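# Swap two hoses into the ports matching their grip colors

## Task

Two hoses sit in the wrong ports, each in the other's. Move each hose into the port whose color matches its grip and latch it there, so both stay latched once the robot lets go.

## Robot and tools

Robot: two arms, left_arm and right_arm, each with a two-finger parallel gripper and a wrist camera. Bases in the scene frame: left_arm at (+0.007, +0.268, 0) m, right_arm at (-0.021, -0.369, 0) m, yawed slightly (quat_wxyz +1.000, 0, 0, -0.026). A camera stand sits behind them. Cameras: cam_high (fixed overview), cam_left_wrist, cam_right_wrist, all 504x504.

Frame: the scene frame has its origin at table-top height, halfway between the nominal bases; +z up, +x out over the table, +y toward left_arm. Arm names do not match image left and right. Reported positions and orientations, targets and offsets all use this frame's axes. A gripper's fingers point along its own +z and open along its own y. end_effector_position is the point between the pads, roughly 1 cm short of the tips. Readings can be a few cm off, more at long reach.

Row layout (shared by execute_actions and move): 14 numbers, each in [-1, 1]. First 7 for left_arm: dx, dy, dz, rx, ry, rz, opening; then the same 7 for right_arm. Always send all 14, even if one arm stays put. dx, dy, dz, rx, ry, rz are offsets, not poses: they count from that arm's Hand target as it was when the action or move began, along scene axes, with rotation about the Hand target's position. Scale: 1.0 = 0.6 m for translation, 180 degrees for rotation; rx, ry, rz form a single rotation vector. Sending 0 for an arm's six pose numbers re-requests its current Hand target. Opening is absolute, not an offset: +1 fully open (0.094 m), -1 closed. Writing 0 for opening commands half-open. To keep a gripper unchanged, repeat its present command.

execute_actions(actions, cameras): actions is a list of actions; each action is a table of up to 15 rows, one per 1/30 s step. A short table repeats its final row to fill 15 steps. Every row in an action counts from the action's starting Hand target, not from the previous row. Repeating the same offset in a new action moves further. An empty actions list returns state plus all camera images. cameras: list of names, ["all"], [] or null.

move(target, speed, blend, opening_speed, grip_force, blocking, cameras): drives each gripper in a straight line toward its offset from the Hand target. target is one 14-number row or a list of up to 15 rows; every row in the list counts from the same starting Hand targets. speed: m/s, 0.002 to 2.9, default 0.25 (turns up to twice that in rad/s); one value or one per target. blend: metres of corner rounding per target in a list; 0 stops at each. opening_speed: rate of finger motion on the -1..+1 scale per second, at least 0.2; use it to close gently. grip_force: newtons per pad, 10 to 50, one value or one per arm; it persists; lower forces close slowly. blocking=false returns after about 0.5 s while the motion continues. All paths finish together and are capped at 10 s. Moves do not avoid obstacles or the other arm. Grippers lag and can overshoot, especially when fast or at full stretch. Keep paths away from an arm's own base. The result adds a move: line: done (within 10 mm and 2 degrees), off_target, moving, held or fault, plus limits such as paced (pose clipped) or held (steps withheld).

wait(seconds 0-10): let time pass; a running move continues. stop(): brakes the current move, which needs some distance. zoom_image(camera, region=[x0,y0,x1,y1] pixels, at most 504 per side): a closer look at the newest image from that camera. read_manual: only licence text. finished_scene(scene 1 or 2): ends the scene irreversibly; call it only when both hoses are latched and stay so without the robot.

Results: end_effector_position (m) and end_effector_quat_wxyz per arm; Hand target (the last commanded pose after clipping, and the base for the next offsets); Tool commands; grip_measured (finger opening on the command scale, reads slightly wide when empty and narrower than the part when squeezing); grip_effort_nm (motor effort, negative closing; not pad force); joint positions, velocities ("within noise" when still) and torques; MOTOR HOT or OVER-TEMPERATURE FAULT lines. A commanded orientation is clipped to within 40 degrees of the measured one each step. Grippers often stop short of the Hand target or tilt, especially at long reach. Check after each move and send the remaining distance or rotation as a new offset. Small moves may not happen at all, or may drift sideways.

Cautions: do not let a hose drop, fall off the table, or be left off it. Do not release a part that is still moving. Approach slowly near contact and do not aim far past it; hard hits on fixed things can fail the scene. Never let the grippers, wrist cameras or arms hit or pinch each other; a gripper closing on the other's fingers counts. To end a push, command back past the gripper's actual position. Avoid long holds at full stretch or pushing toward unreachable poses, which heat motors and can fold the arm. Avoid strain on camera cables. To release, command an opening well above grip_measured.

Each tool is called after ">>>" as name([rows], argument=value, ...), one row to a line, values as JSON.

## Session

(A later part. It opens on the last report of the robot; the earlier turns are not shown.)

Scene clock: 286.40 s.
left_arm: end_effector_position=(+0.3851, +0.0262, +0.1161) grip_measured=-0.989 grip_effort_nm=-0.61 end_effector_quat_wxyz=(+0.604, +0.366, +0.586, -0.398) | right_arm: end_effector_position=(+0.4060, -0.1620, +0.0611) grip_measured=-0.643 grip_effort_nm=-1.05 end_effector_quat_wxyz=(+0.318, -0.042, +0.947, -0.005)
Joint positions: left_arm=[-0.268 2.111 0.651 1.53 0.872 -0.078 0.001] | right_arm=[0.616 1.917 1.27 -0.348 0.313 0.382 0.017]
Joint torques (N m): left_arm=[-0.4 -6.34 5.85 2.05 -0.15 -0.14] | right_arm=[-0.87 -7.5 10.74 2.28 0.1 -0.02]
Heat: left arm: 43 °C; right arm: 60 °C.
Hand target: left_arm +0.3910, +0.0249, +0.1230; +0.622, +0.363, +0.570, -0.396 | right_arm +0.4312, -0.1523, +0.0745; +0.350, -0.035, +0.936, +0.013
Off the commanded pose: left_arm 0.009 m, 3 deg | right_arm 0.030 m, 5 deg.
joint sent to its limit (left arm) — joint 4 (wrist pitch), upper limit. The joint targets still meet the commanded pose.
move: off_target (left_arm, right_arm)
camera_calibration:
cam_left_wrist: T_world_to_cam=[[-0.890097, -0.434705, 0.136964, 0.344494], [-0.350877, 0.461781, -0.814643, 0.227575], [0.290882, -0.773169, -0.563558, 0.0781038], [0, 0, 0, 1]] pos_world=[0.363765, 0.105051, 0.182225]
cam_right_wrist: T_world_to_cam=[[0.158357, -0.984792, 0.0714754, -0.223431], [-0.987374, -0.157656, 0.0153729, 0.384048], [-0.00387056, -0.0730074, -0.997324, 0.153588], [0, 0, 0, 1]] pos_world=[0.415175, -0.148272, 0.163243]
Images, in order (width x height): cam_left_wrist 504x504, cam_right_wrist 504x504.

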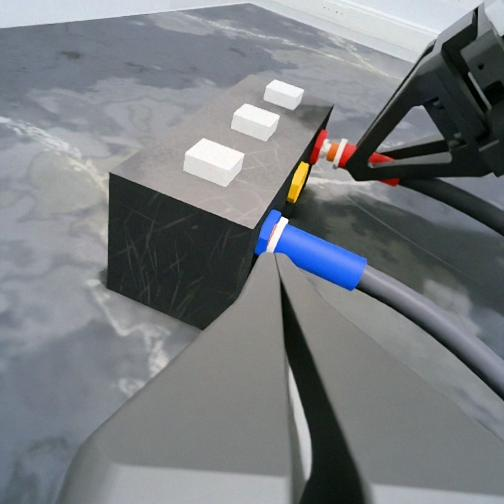

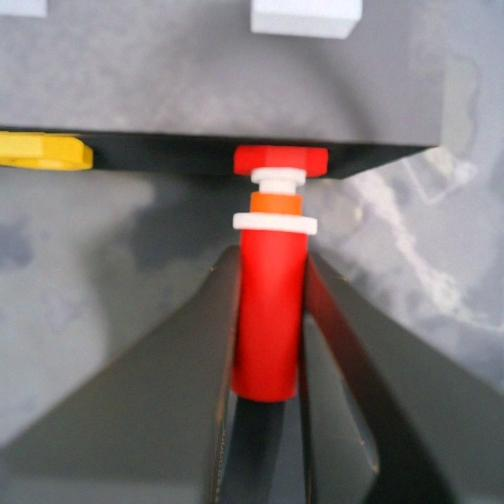

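>>> move(target=[0,0,0,0,0,0,-1, 0.07,0.002,0.035,0.0081,-0.0662,-0.022,-0.95], speed=0.1, cameras=["cam_left_wrist","cam_right_wrist"])

>>> zoom_image(camera="cam_left_wrist", region=[290, 80, 410, 200])

>>> zoom_image(camera="cam_right_wrist", region=[200, 60, 360, 220])

Scene clock: 288.10 s.
left_arm: end_effector_position=(+0.3851, +0.0262, +0.1161) grip_measured=-0.989 grip_effort_nm=-0.61 end_effector_quat_wxyz=(+0.604, +0.366, +0.586, -0.398) | right_arm: end_effector_position=(+0.4093, -0.1619, +0.0625) grip_measured=-0.643 grip_effort_nm=-1.05 end_effector_quat_wxyz=(+0.329, -0.040, +0.943, -0.015)
Joint positions: left_arm=[-0.268 2.111 0.651 1.53 0.872 -0.078 0.001] | right_arm=[0.624 1.923 1.27 -0.33 0.346 0.382 0.017]
Joint torques (N m): left_arm=[-0.43 -6.34 5.81 2.05 -0.15 -0.15] | right_arm=[-1.92 -7.6 9.77 4.29 0.94 0.02]
Heat: left arm: 43 °C; right arm: 59 °C.
Hand target: left_arm +0.3910, +0.0249, +0.1230; +0.622, +0.363, +0.570, -0.396 | right_arm +0.4732, -0.1511, +0.0955; +0.446, +0.000, +0.895, +0.009
Off the commanded pose: left_arm 0.009 m, 3 deg | right_arm 0.073 m, 15 deg.
joint sent to its limit (left arm) — joint 4 (wrist pitch), upper limit. The joint targets still meet the commanded pose.
move: off_target (left_arm, right_arm)
camera_calibration:
cam_left_wrist: T_world_to_cam=[[-0.890097, -0.434705, 0.136964, 0.344494], [-0.350877, 0.461781, -0.814643, 0.227575], [0.290882, -0.773169, -0.563558, 0.0781038], [0, 0, 0, 1]] pos_world=[0.363765, 0.105051, 0.182225]
cam_right_wrist: T_world_to_cam=[[0.146477, -0.984953, 0.0917223, -0.220329], [-0.988988, -0.147794, -0.00770027, 0.391044], [0.0211405, -0.0895844, -0.995755, 0.142031], [0, 0, 0, 1]] pos_world=[0.416009, -0.146496, 0.164648]
Images, in order (width x height): cam_left_wrist 504x504, cam_right_wrist 504x504.

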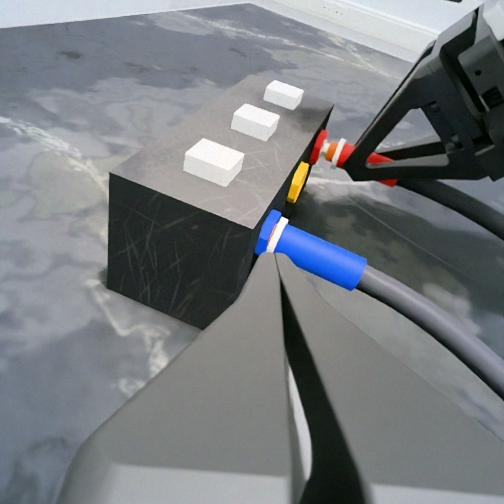

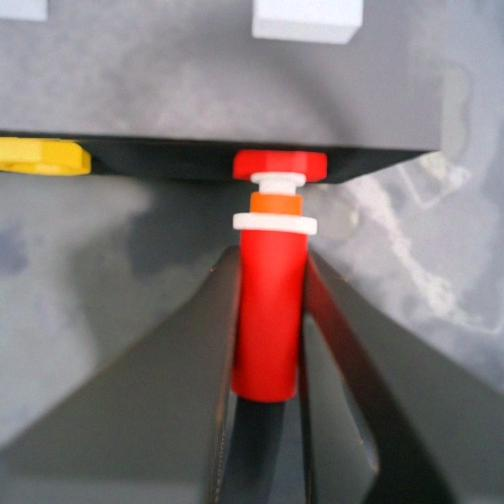

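Scaled by 4.200 from the camera's 504x504 image, which has a finer 720x720 frame.

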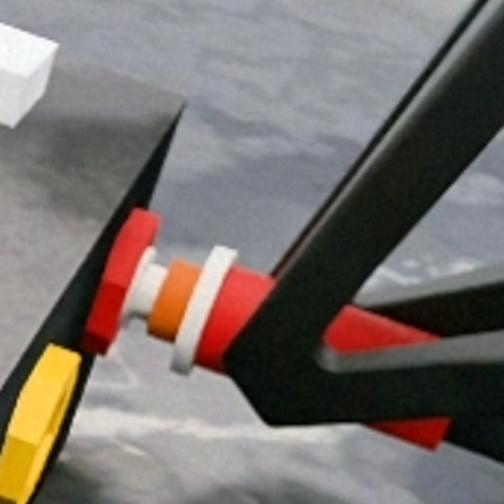

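Scaled by 3.150 from the camera's 504x504 image, which has a finer 720x720 frame.

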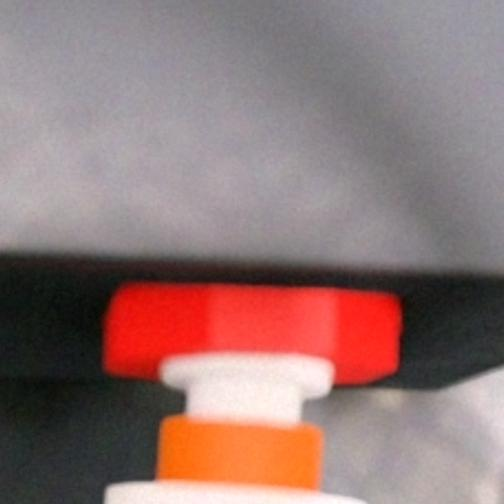

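>>> move(target=[0,0,0,0,0,0,-1, 0.09,0.006,0.05,0.0074,-0.06,-0.015,-0.95], speed=0.15, cameras=["cam_left_wrist","cam_right_wrist"])

>>> zoom_image(camera="cam_left_wrist", region=[290, 80, 410, 200])

>>> zoom_image(camera="cam_right_wrist", region=[200, 60, 360, 220])

Scene clock: 289.47 s.
left_arm: end_effector_position=(+0.3851, +0.0262, +0.1161) grip_measured=-0.989 grip_effort_nm=-0.60 end_effector_quat_wxyz=(+0.604, +0.366, +0.586, -0.398) | right_arm: end_effector_position=(+0.4112, -0.1628, +0.0633) grip_measured=-0.643 grip_effort_nm=-1.05 end_effector_quat_wxyz=(+0.335, -0.049, +0.940, -0.026)
Joint positions: left_arm=[-0.268 2.111 0.651 1.53 0.872 -0.078 0.001] | right_arm=[0.627 1.926 1.27 -0.321 0.366 0.359 0.017]
Joint torques (N m): left_arm=[-0.42 -6.34 5.82 2.06 -0.15 -0.14] | right_arm=[-3.99 -7.35 14.35 5.43 1.49 0.01]
Heat: left arm: 43 °C; right arm: 59 °C.
Hand target: left_arm +0.3910, +0.0249, +0.1230; +0.622, +0.363, +0.570, -0.396 | right_arm +0.5273, -0.1476, +0.1254; +0.528, +0.026, +0.849, +0.009
Off the commanded pose: left_arm 0.009 m, 3 deg | right_arm 0.132 m, 26 deg.
joint sent to its limit (left arm) — joint 4 (wrist pitch), upper limit. The joint targets still meet the commanded pose.
move: off_target (left_arm, right_arm)
camera_calibration:
cam_left_wrist: T_world_to_cam=[[-0.890097, -0.434705, 0.136964, 0.344494], [-0.350877, 0.461781, -0.814643, 0.227575], [0.290882, -0.773169, -0.563558, 0.0781038], [0, 0, 0, 1]] pos_world=[0.363765, 0.105051, 0.182225]
cam_right_wrist: T_world_to_cam=[[0.154727, -0.980836, 0.118409, -0.226024], [-0.987317, -0.157827, -0.0172027, 0.391037], [0.0355612, -0.114246, -0.992816, 0.132526], [0, 0, 0, 1]] pos_world=[0.416336, -0.144836, 0.165064]
Images, in order (width x height): cam_left_wrist 504x504, cam_right_wrist 504x504.

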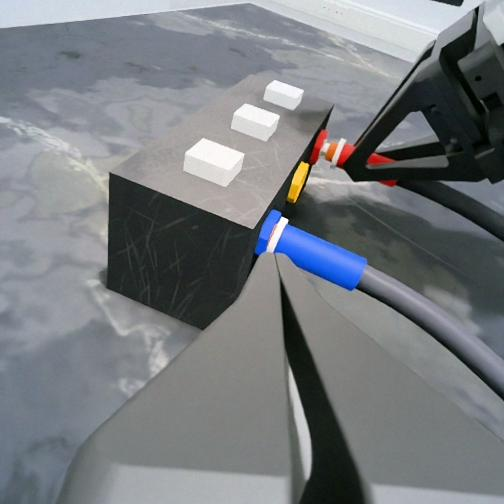

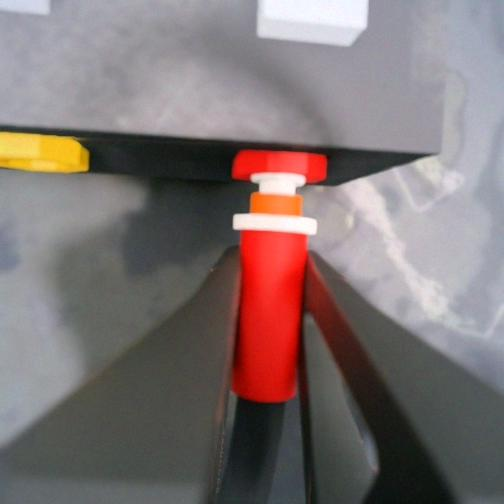

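Scaled by 4.200 from the camera's 504x504 image, which has a finer 720x720 frame.

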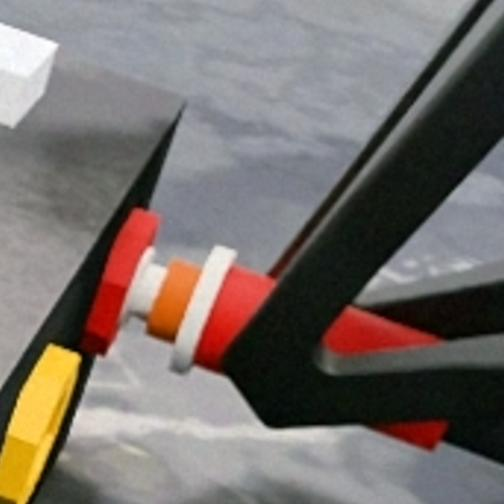

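Scaled by 3.150 from the camera's 504x504 image, which has a finer 720x720 frame.

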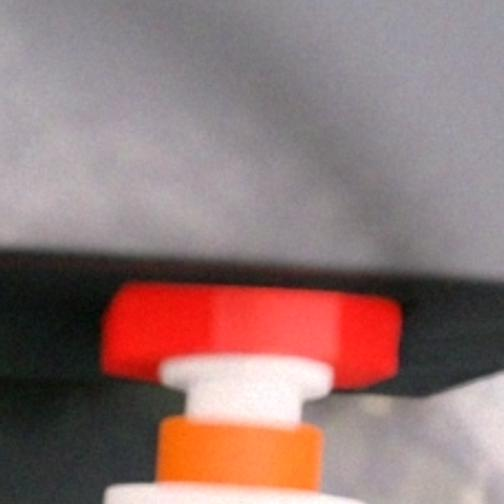

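>>> move(target=[0,0,0,0,0,0,-1, 0.08,0.012,0.03,0.0037,-0.03,-0.01,-0.95], speed=0.2, cameras=["cam_left_wrist","cam_right_wrist"])

>>> zoom_image(camera="cam_left_wrist", region=[290, 80, 410, 200])

>>> zoom_image(camera="cam_right_wrist", region=[200, 60, 360, 220])

Scene clock: 290.80 s.
left_arm: end_effector_position=(+0.3851, +0.0262, +0.1161) grip_measured=-0.989 grip_effort_nm=-0.61 end_effector_quat_wxyz=(+0.604, +0.366, +0.586, -0.398) | right_arm: end_effector_position=(+0.4224, -0.1612, +0.0636) grip_measured=-0.643 grip_effort_nm=-1.04 end_effector_quat_wxyz=(+0.328, -0.058, +0.942, -0.048)
Joint positions: left_arm=[-0.268 2.111 0.651 1.53 0.872 -0.078 0.001] | right_arm=[0.626 1.982 1.362 -0.387 0.393 0.336 0.017]
Joint torques (N m): left_arm=[-0.4 -6.34 5.82 2.05 -0.15 -0.15] | right_arm=[-5.63 -8.46 17.02 6.08 1.58 0.11]
Heat: left arm: 43 °C; right arm: 59 °C.
Hand target: left_arm +0.3910, +0.0249, +0.1230; +0.622, +0.363, +0.570, -0.396 | right_arm +0.5753, -0.1405, +0.1435; +0.568, +0.042, +0.822, +0.007
Off the commanded pose: left_arm 0.009 m, 3 deg | right_arm 0.174 m, 34 deg.
joint sent to its limit (left arm) — joint 4 (wrist pitch), upper limit. The joint targets still meet the commanded pose.
move: off_target (left_arm, right_arm)
camera_calibration:
cam_left_wrist: T_world_to_cam=[[-0.890097, -0.434705, 0.136964, 0.344494], [-0.350877, 0.461781, -0.814643, 0.227575], [0.290882, -0.773169, -0.563558, 0.0781038], [0, 0, 0, 1]] pos_world=[0.363765, 0.105051, 0.182225]
cam_right_wrist: T_world_to_cam=[[0.15861, -0.973412, 0.165265, -0.229706], [-0.987087, -0.160134, 0.0041487, 0.400466], [0.0224262, -0.163789, -0.98624, 0.12979], [0, 0, 0, 1]] pos_world=[0.428817, -0.138213, 0.164305]
Images, in order (width x height): cam_left_wrist 504x504, cam_right_wrist 504x504.

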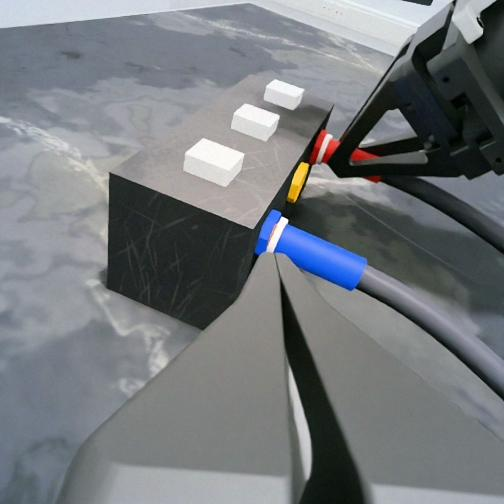

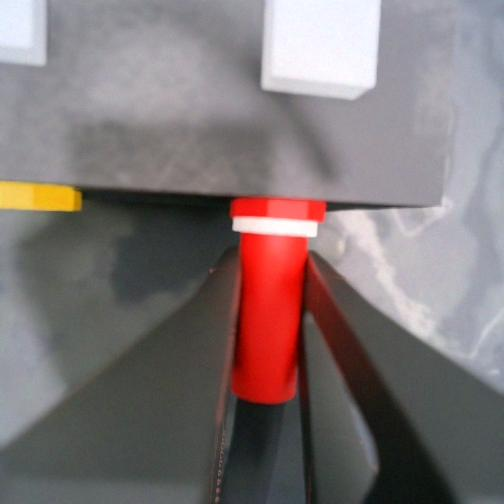

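Scaled by 4.200 from the camera's 504x504 image, which has a finer 720x720 frame.

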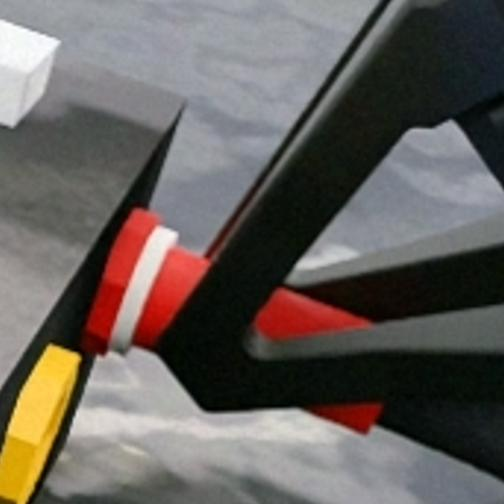

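Scaled by 3.150 from the camera's 504x504 image, which has a finer 720x720 frame.

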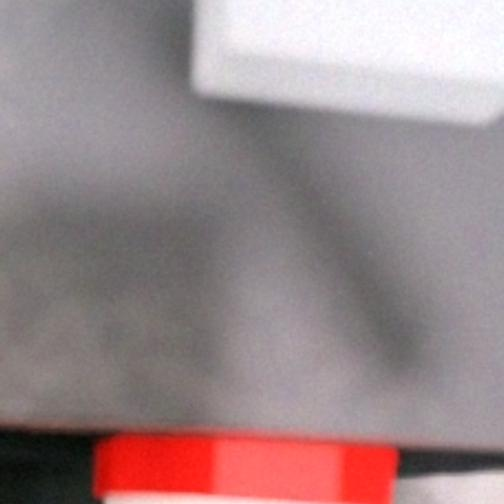

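>>> move(target=[0,0,0,0,0,0,-1, -0.237,-0.0225,-0.121,-0.0597,0.1717,0.0371,-0.95], speed=0.25)

>>> move(target=[0,0,0,0,0,0,-1, -0.055,-0.0065,0,0,0,0,-0.95], speed=0.1, cameras=["cam_left_wrist","cam_right_wrist"])

Scene clock: 292.53 s.
left_arm: end_effector_position=(+0.3851, +0.0262, +0.1161) grip_measured=-0.989 grip_effort_nm=-0.61 end_effector_quat_wxyz=(+0.604, +0.366, +0.586, -0.398) | right_arm: end_effector_position=(+0.4168, -0.1611, +0.0604) grip_measured=-0.643 grip_effort_nm=-1.05 end_effector_quat_wxyz=(+0.305, -0.064, +0.949, -0.051)
Joint positions: left_arm=[-0.268 2.111 0.651 1.53 0.872 -0.078 0.001] | right_arm=[0.627 1.993 1.393 -0.455 0.376 0.342 0.017]
Joint torques (N m): left_arm=[-0.42 -6.34 5.85 2.05 -0.15 -0.14] | right_arm=[0.36 -8.69 10.4 1.77 0.39 0.04]
Heat: left arm: 42 °C; right arm: 60 °C.
Hand target: left_arm +0.3910, +0.0249, +0.1230; +0.622, +0.363, +0.570, -0.396 | right_arm +0.4330, -0.1538, +0.0709; +0.329, -0.058, +0.941, -0.048
Off the commanded pose: left_arm 0.009 m, 3 deg | right_arm 0.021 m, 3 deg.
joint sent to its limit (left arm) — joint 4 (wrist pitch), upper limit. The joint targets still meet the commanded pose.
move: off_target (left_arm, right_arm)

Scene clock: 293.43 s.
left_arm: end_effector_position=(+0.3851, +0.0262, +0.1161) grip_measured=-0.989 grip_effort_nm=-0.61 end_effector_quat_wxyz=(+0.604, +0.366, +0.586, -0.398) | right_arm: end_effector_position=(+0.4142, -0.1588, +0.0582) grip_measured=-0.644 grip_effort_nm=-1.05 end_effector_quat_wxyz=(+0.331, -0.061, +0.940, -0.053)
Joint positions: left_arm=[-0.268 2.111 0.651 1.53 0.872 -0.078 0.001] | right_arm=[0.647 1.972 1.321 -0.36 0.415 0.347 0.017]
Joint torques (N m): left_arm=[-0.4 -6.32 5.82 2.05 -0.15 -0.15] | right_arm=[1.73 -14.58 4.71 1.06 0.19 0.34]
Heat: left arm: 42 °C; right arm: 60 °C.
Hand target: left_arm +0.3910, +0.0249, +0.1230; +0.622, +0.363, +0.570, -0.396 | right_arm +0.4001, -0.1578, +0.0709; +0.329, -0.058, +0.941, -0.048
Off the commanded pose: left_arm 0.009 m, 3 deg | right_arm 0.019 m, 1 deg.
joint sent to its limit (left arm) — joint 4 (wrist pitch), upper limit. The joint targets still meet the commanded pose.
move: off_target (left_arm, right_arm)
camera_calibration:
cam_left_wrist: T_world_to_cam=[[-0.890097, -0.434705, 0.136964, 0.344494], [-0.350877, 0.461781, -0.814643, 0.227575], [0.290882, -0.773169, -0.563558, 0.0781038], [0, 0, 0, 1]] pos_world=[0.363765, 0.105051, 0.182225]
cam_right_wrist: T_world_to_cam=[[0.158381, -0.971405, 0.176882, -0.225346], [-0.986918, -0.161213, -0.00165989, 0.392897], [0.0301281, -0.174305, -0.984231, 0.120095], [0, 0, 0, 1]] pos_world=[0.41983, -0.134629, 0.158713]
Images, in order (width x height): cam_left_wrist 504x504, cam_right_wrist 504x504.

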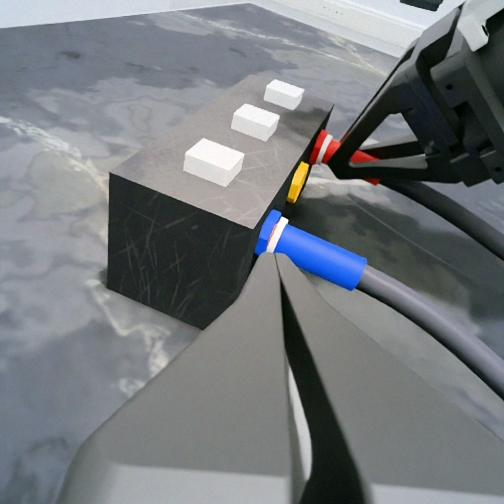

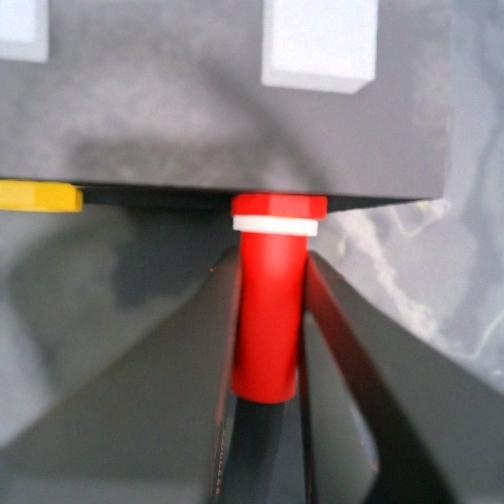

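Latched. Release and retreat.

>>> move([
  [0,0,0,0,0,0,-1, 0.037,0.006,0,0,0,0,-0.95],
  [0,0,0,0,0,0,-1, 0.037,0.006,0,0,0,0,0.1],
], speed=0.15)

>>> move(target=[0,0,0.03,0,0,0,-1, -0.10,-0.02,0.12,0,0,0,0.1], speed=0.15, cameras=["all"])

Scene clock: 295.00 s.
left_arm: end_effector_position=(+0.3851, +0.0262, +0.1161) grip_measured=-0.989 grip_effort_nm=-0.61 end_effector_quat_wxyz=(+0.604, +0.366, +0.586, -0.398) | right_arm: end_effector_position=(+0.4127, -0.1602, +0.0594) grip_measured=+0.098 grip_effort_nm=0.11 end_effector_quat_wxyz=(+0.314, -0.064, +0.946, -0.055)
Joint positions: left_arm=[-0.268 2.111 0.651 1.53 0.872 -0.078 0.001] | right_arm=[0.641 1.978 1.357 -0.421 0.399 0.347 0.052]
Joint torques (N m): left_arm=[-0.42 -6.34 5.85 2.05 -0.15 -0.14] | right_arm=[0.32 -9.83 9.72 1.49 0.21 0.13]
Heat: left arm: 42 °C; right arm: 60 °C.
Hand target: left_arm +0.3910, +0.0249, +0.1230; +0.622, +0.363, +0.570, -0.396 | right_arm +0.4222, -0.1542, +0.0708; +0.329, -0.058, +0.941, -0.048
Off the commanded pose: left_arm 0.009 m, 3 deg | right_arm 0.016 m, 2 deg.
joint sent to its limit (left arm) — joint 4 (wrist pitch), upper limit. The joint targets still meet the commanded pose.
move: off_target (left_arm, right_arm); target 2's new opening was sent with right_arm's hand 0.014 m and 1 deg from that target

Scene clock: 296.40 s.
left_arm: end_effector_position=(+0.3856, +0.0264, +0.1138) grip_measured=-0.989 grip_effort_nm=-0.60 end_effector_quat_wxyz=(+0.597, +0.360, +0.593, -0.402) | right_arm: end_effector_position=(+0.3641, -0.1643, +0.1311) grip_measured=+0.098 grip_effort_nm=0.11 end_effector_quat_wxyz=(+0.316, -0.066, +0.945, -0.052)
Joint positions: left_arm=[-0.268 2.111 0.651 1.517 0.869 -0.092 0.001] | right_arm=[0.705 1.752 1.357 -0.665 0.425 0.401 0.052]
Joint torques (N m): left_arm=[-0.47 -12 5.56 1.74 -0.14 -0.14] | right_arm=[0.5 -11.23 6.37 1.45 0.34 0.21]
Heat: left arm: 43 °C; right arm: 60 °C.
Hand target: left_arm +0.3910, +0.0249, +0.1411; +0.622, +0.363, +0.570, -0.396 | right_arm +0.3622, -0.1663, +0.1428; +0.328, -0.058, +0.942, -0.048
Off the commanded pose: left_arm 0.028 m, 4 deg | right_arm 0.012 m, 2 deg.
move: off_target (left_arm, right_arm)
camera_calibration:
cam_left_wrist: T_world_to_cam=[[-0.885663, -0.435897, 0.159985, 0.341062], [-0.371709, 0.459097, -0.806884, 0.233045], [0.278269, -0.774095, -0.568632, 0.0821266], [0, 0, 0, 1]] pos_world=[0.365837, 0.105252, 0.180175]
cam_right_wrist: T_world_to_cam=[[0.173589, -0.96934, 0.173919, -0.24049], [-0.984818, -0.170804, 0.0309713, 0.336081], [-0.000315698, -0.176654, -0.984273, 0.203098], [0, 0, 0, 1]] pos_world=[0.372789, -0.139834, 0.231321]

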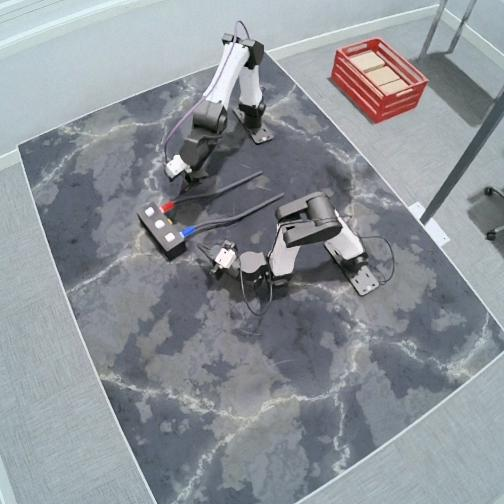

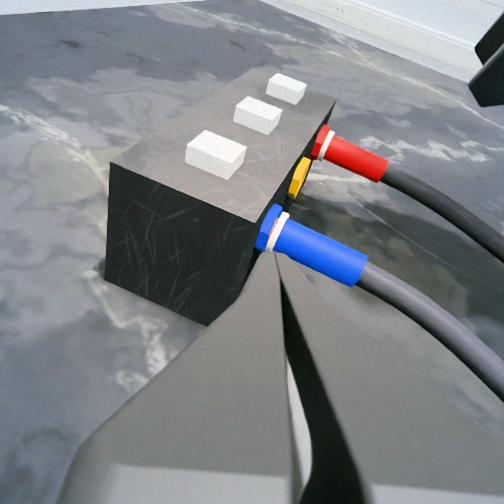

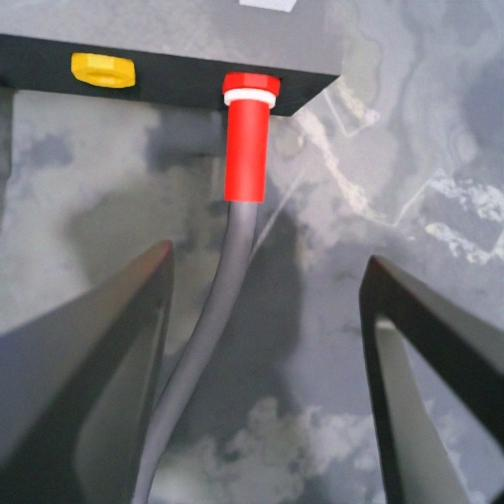

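>>> finished_scene(scene=1)

The scene is finished: the task was done.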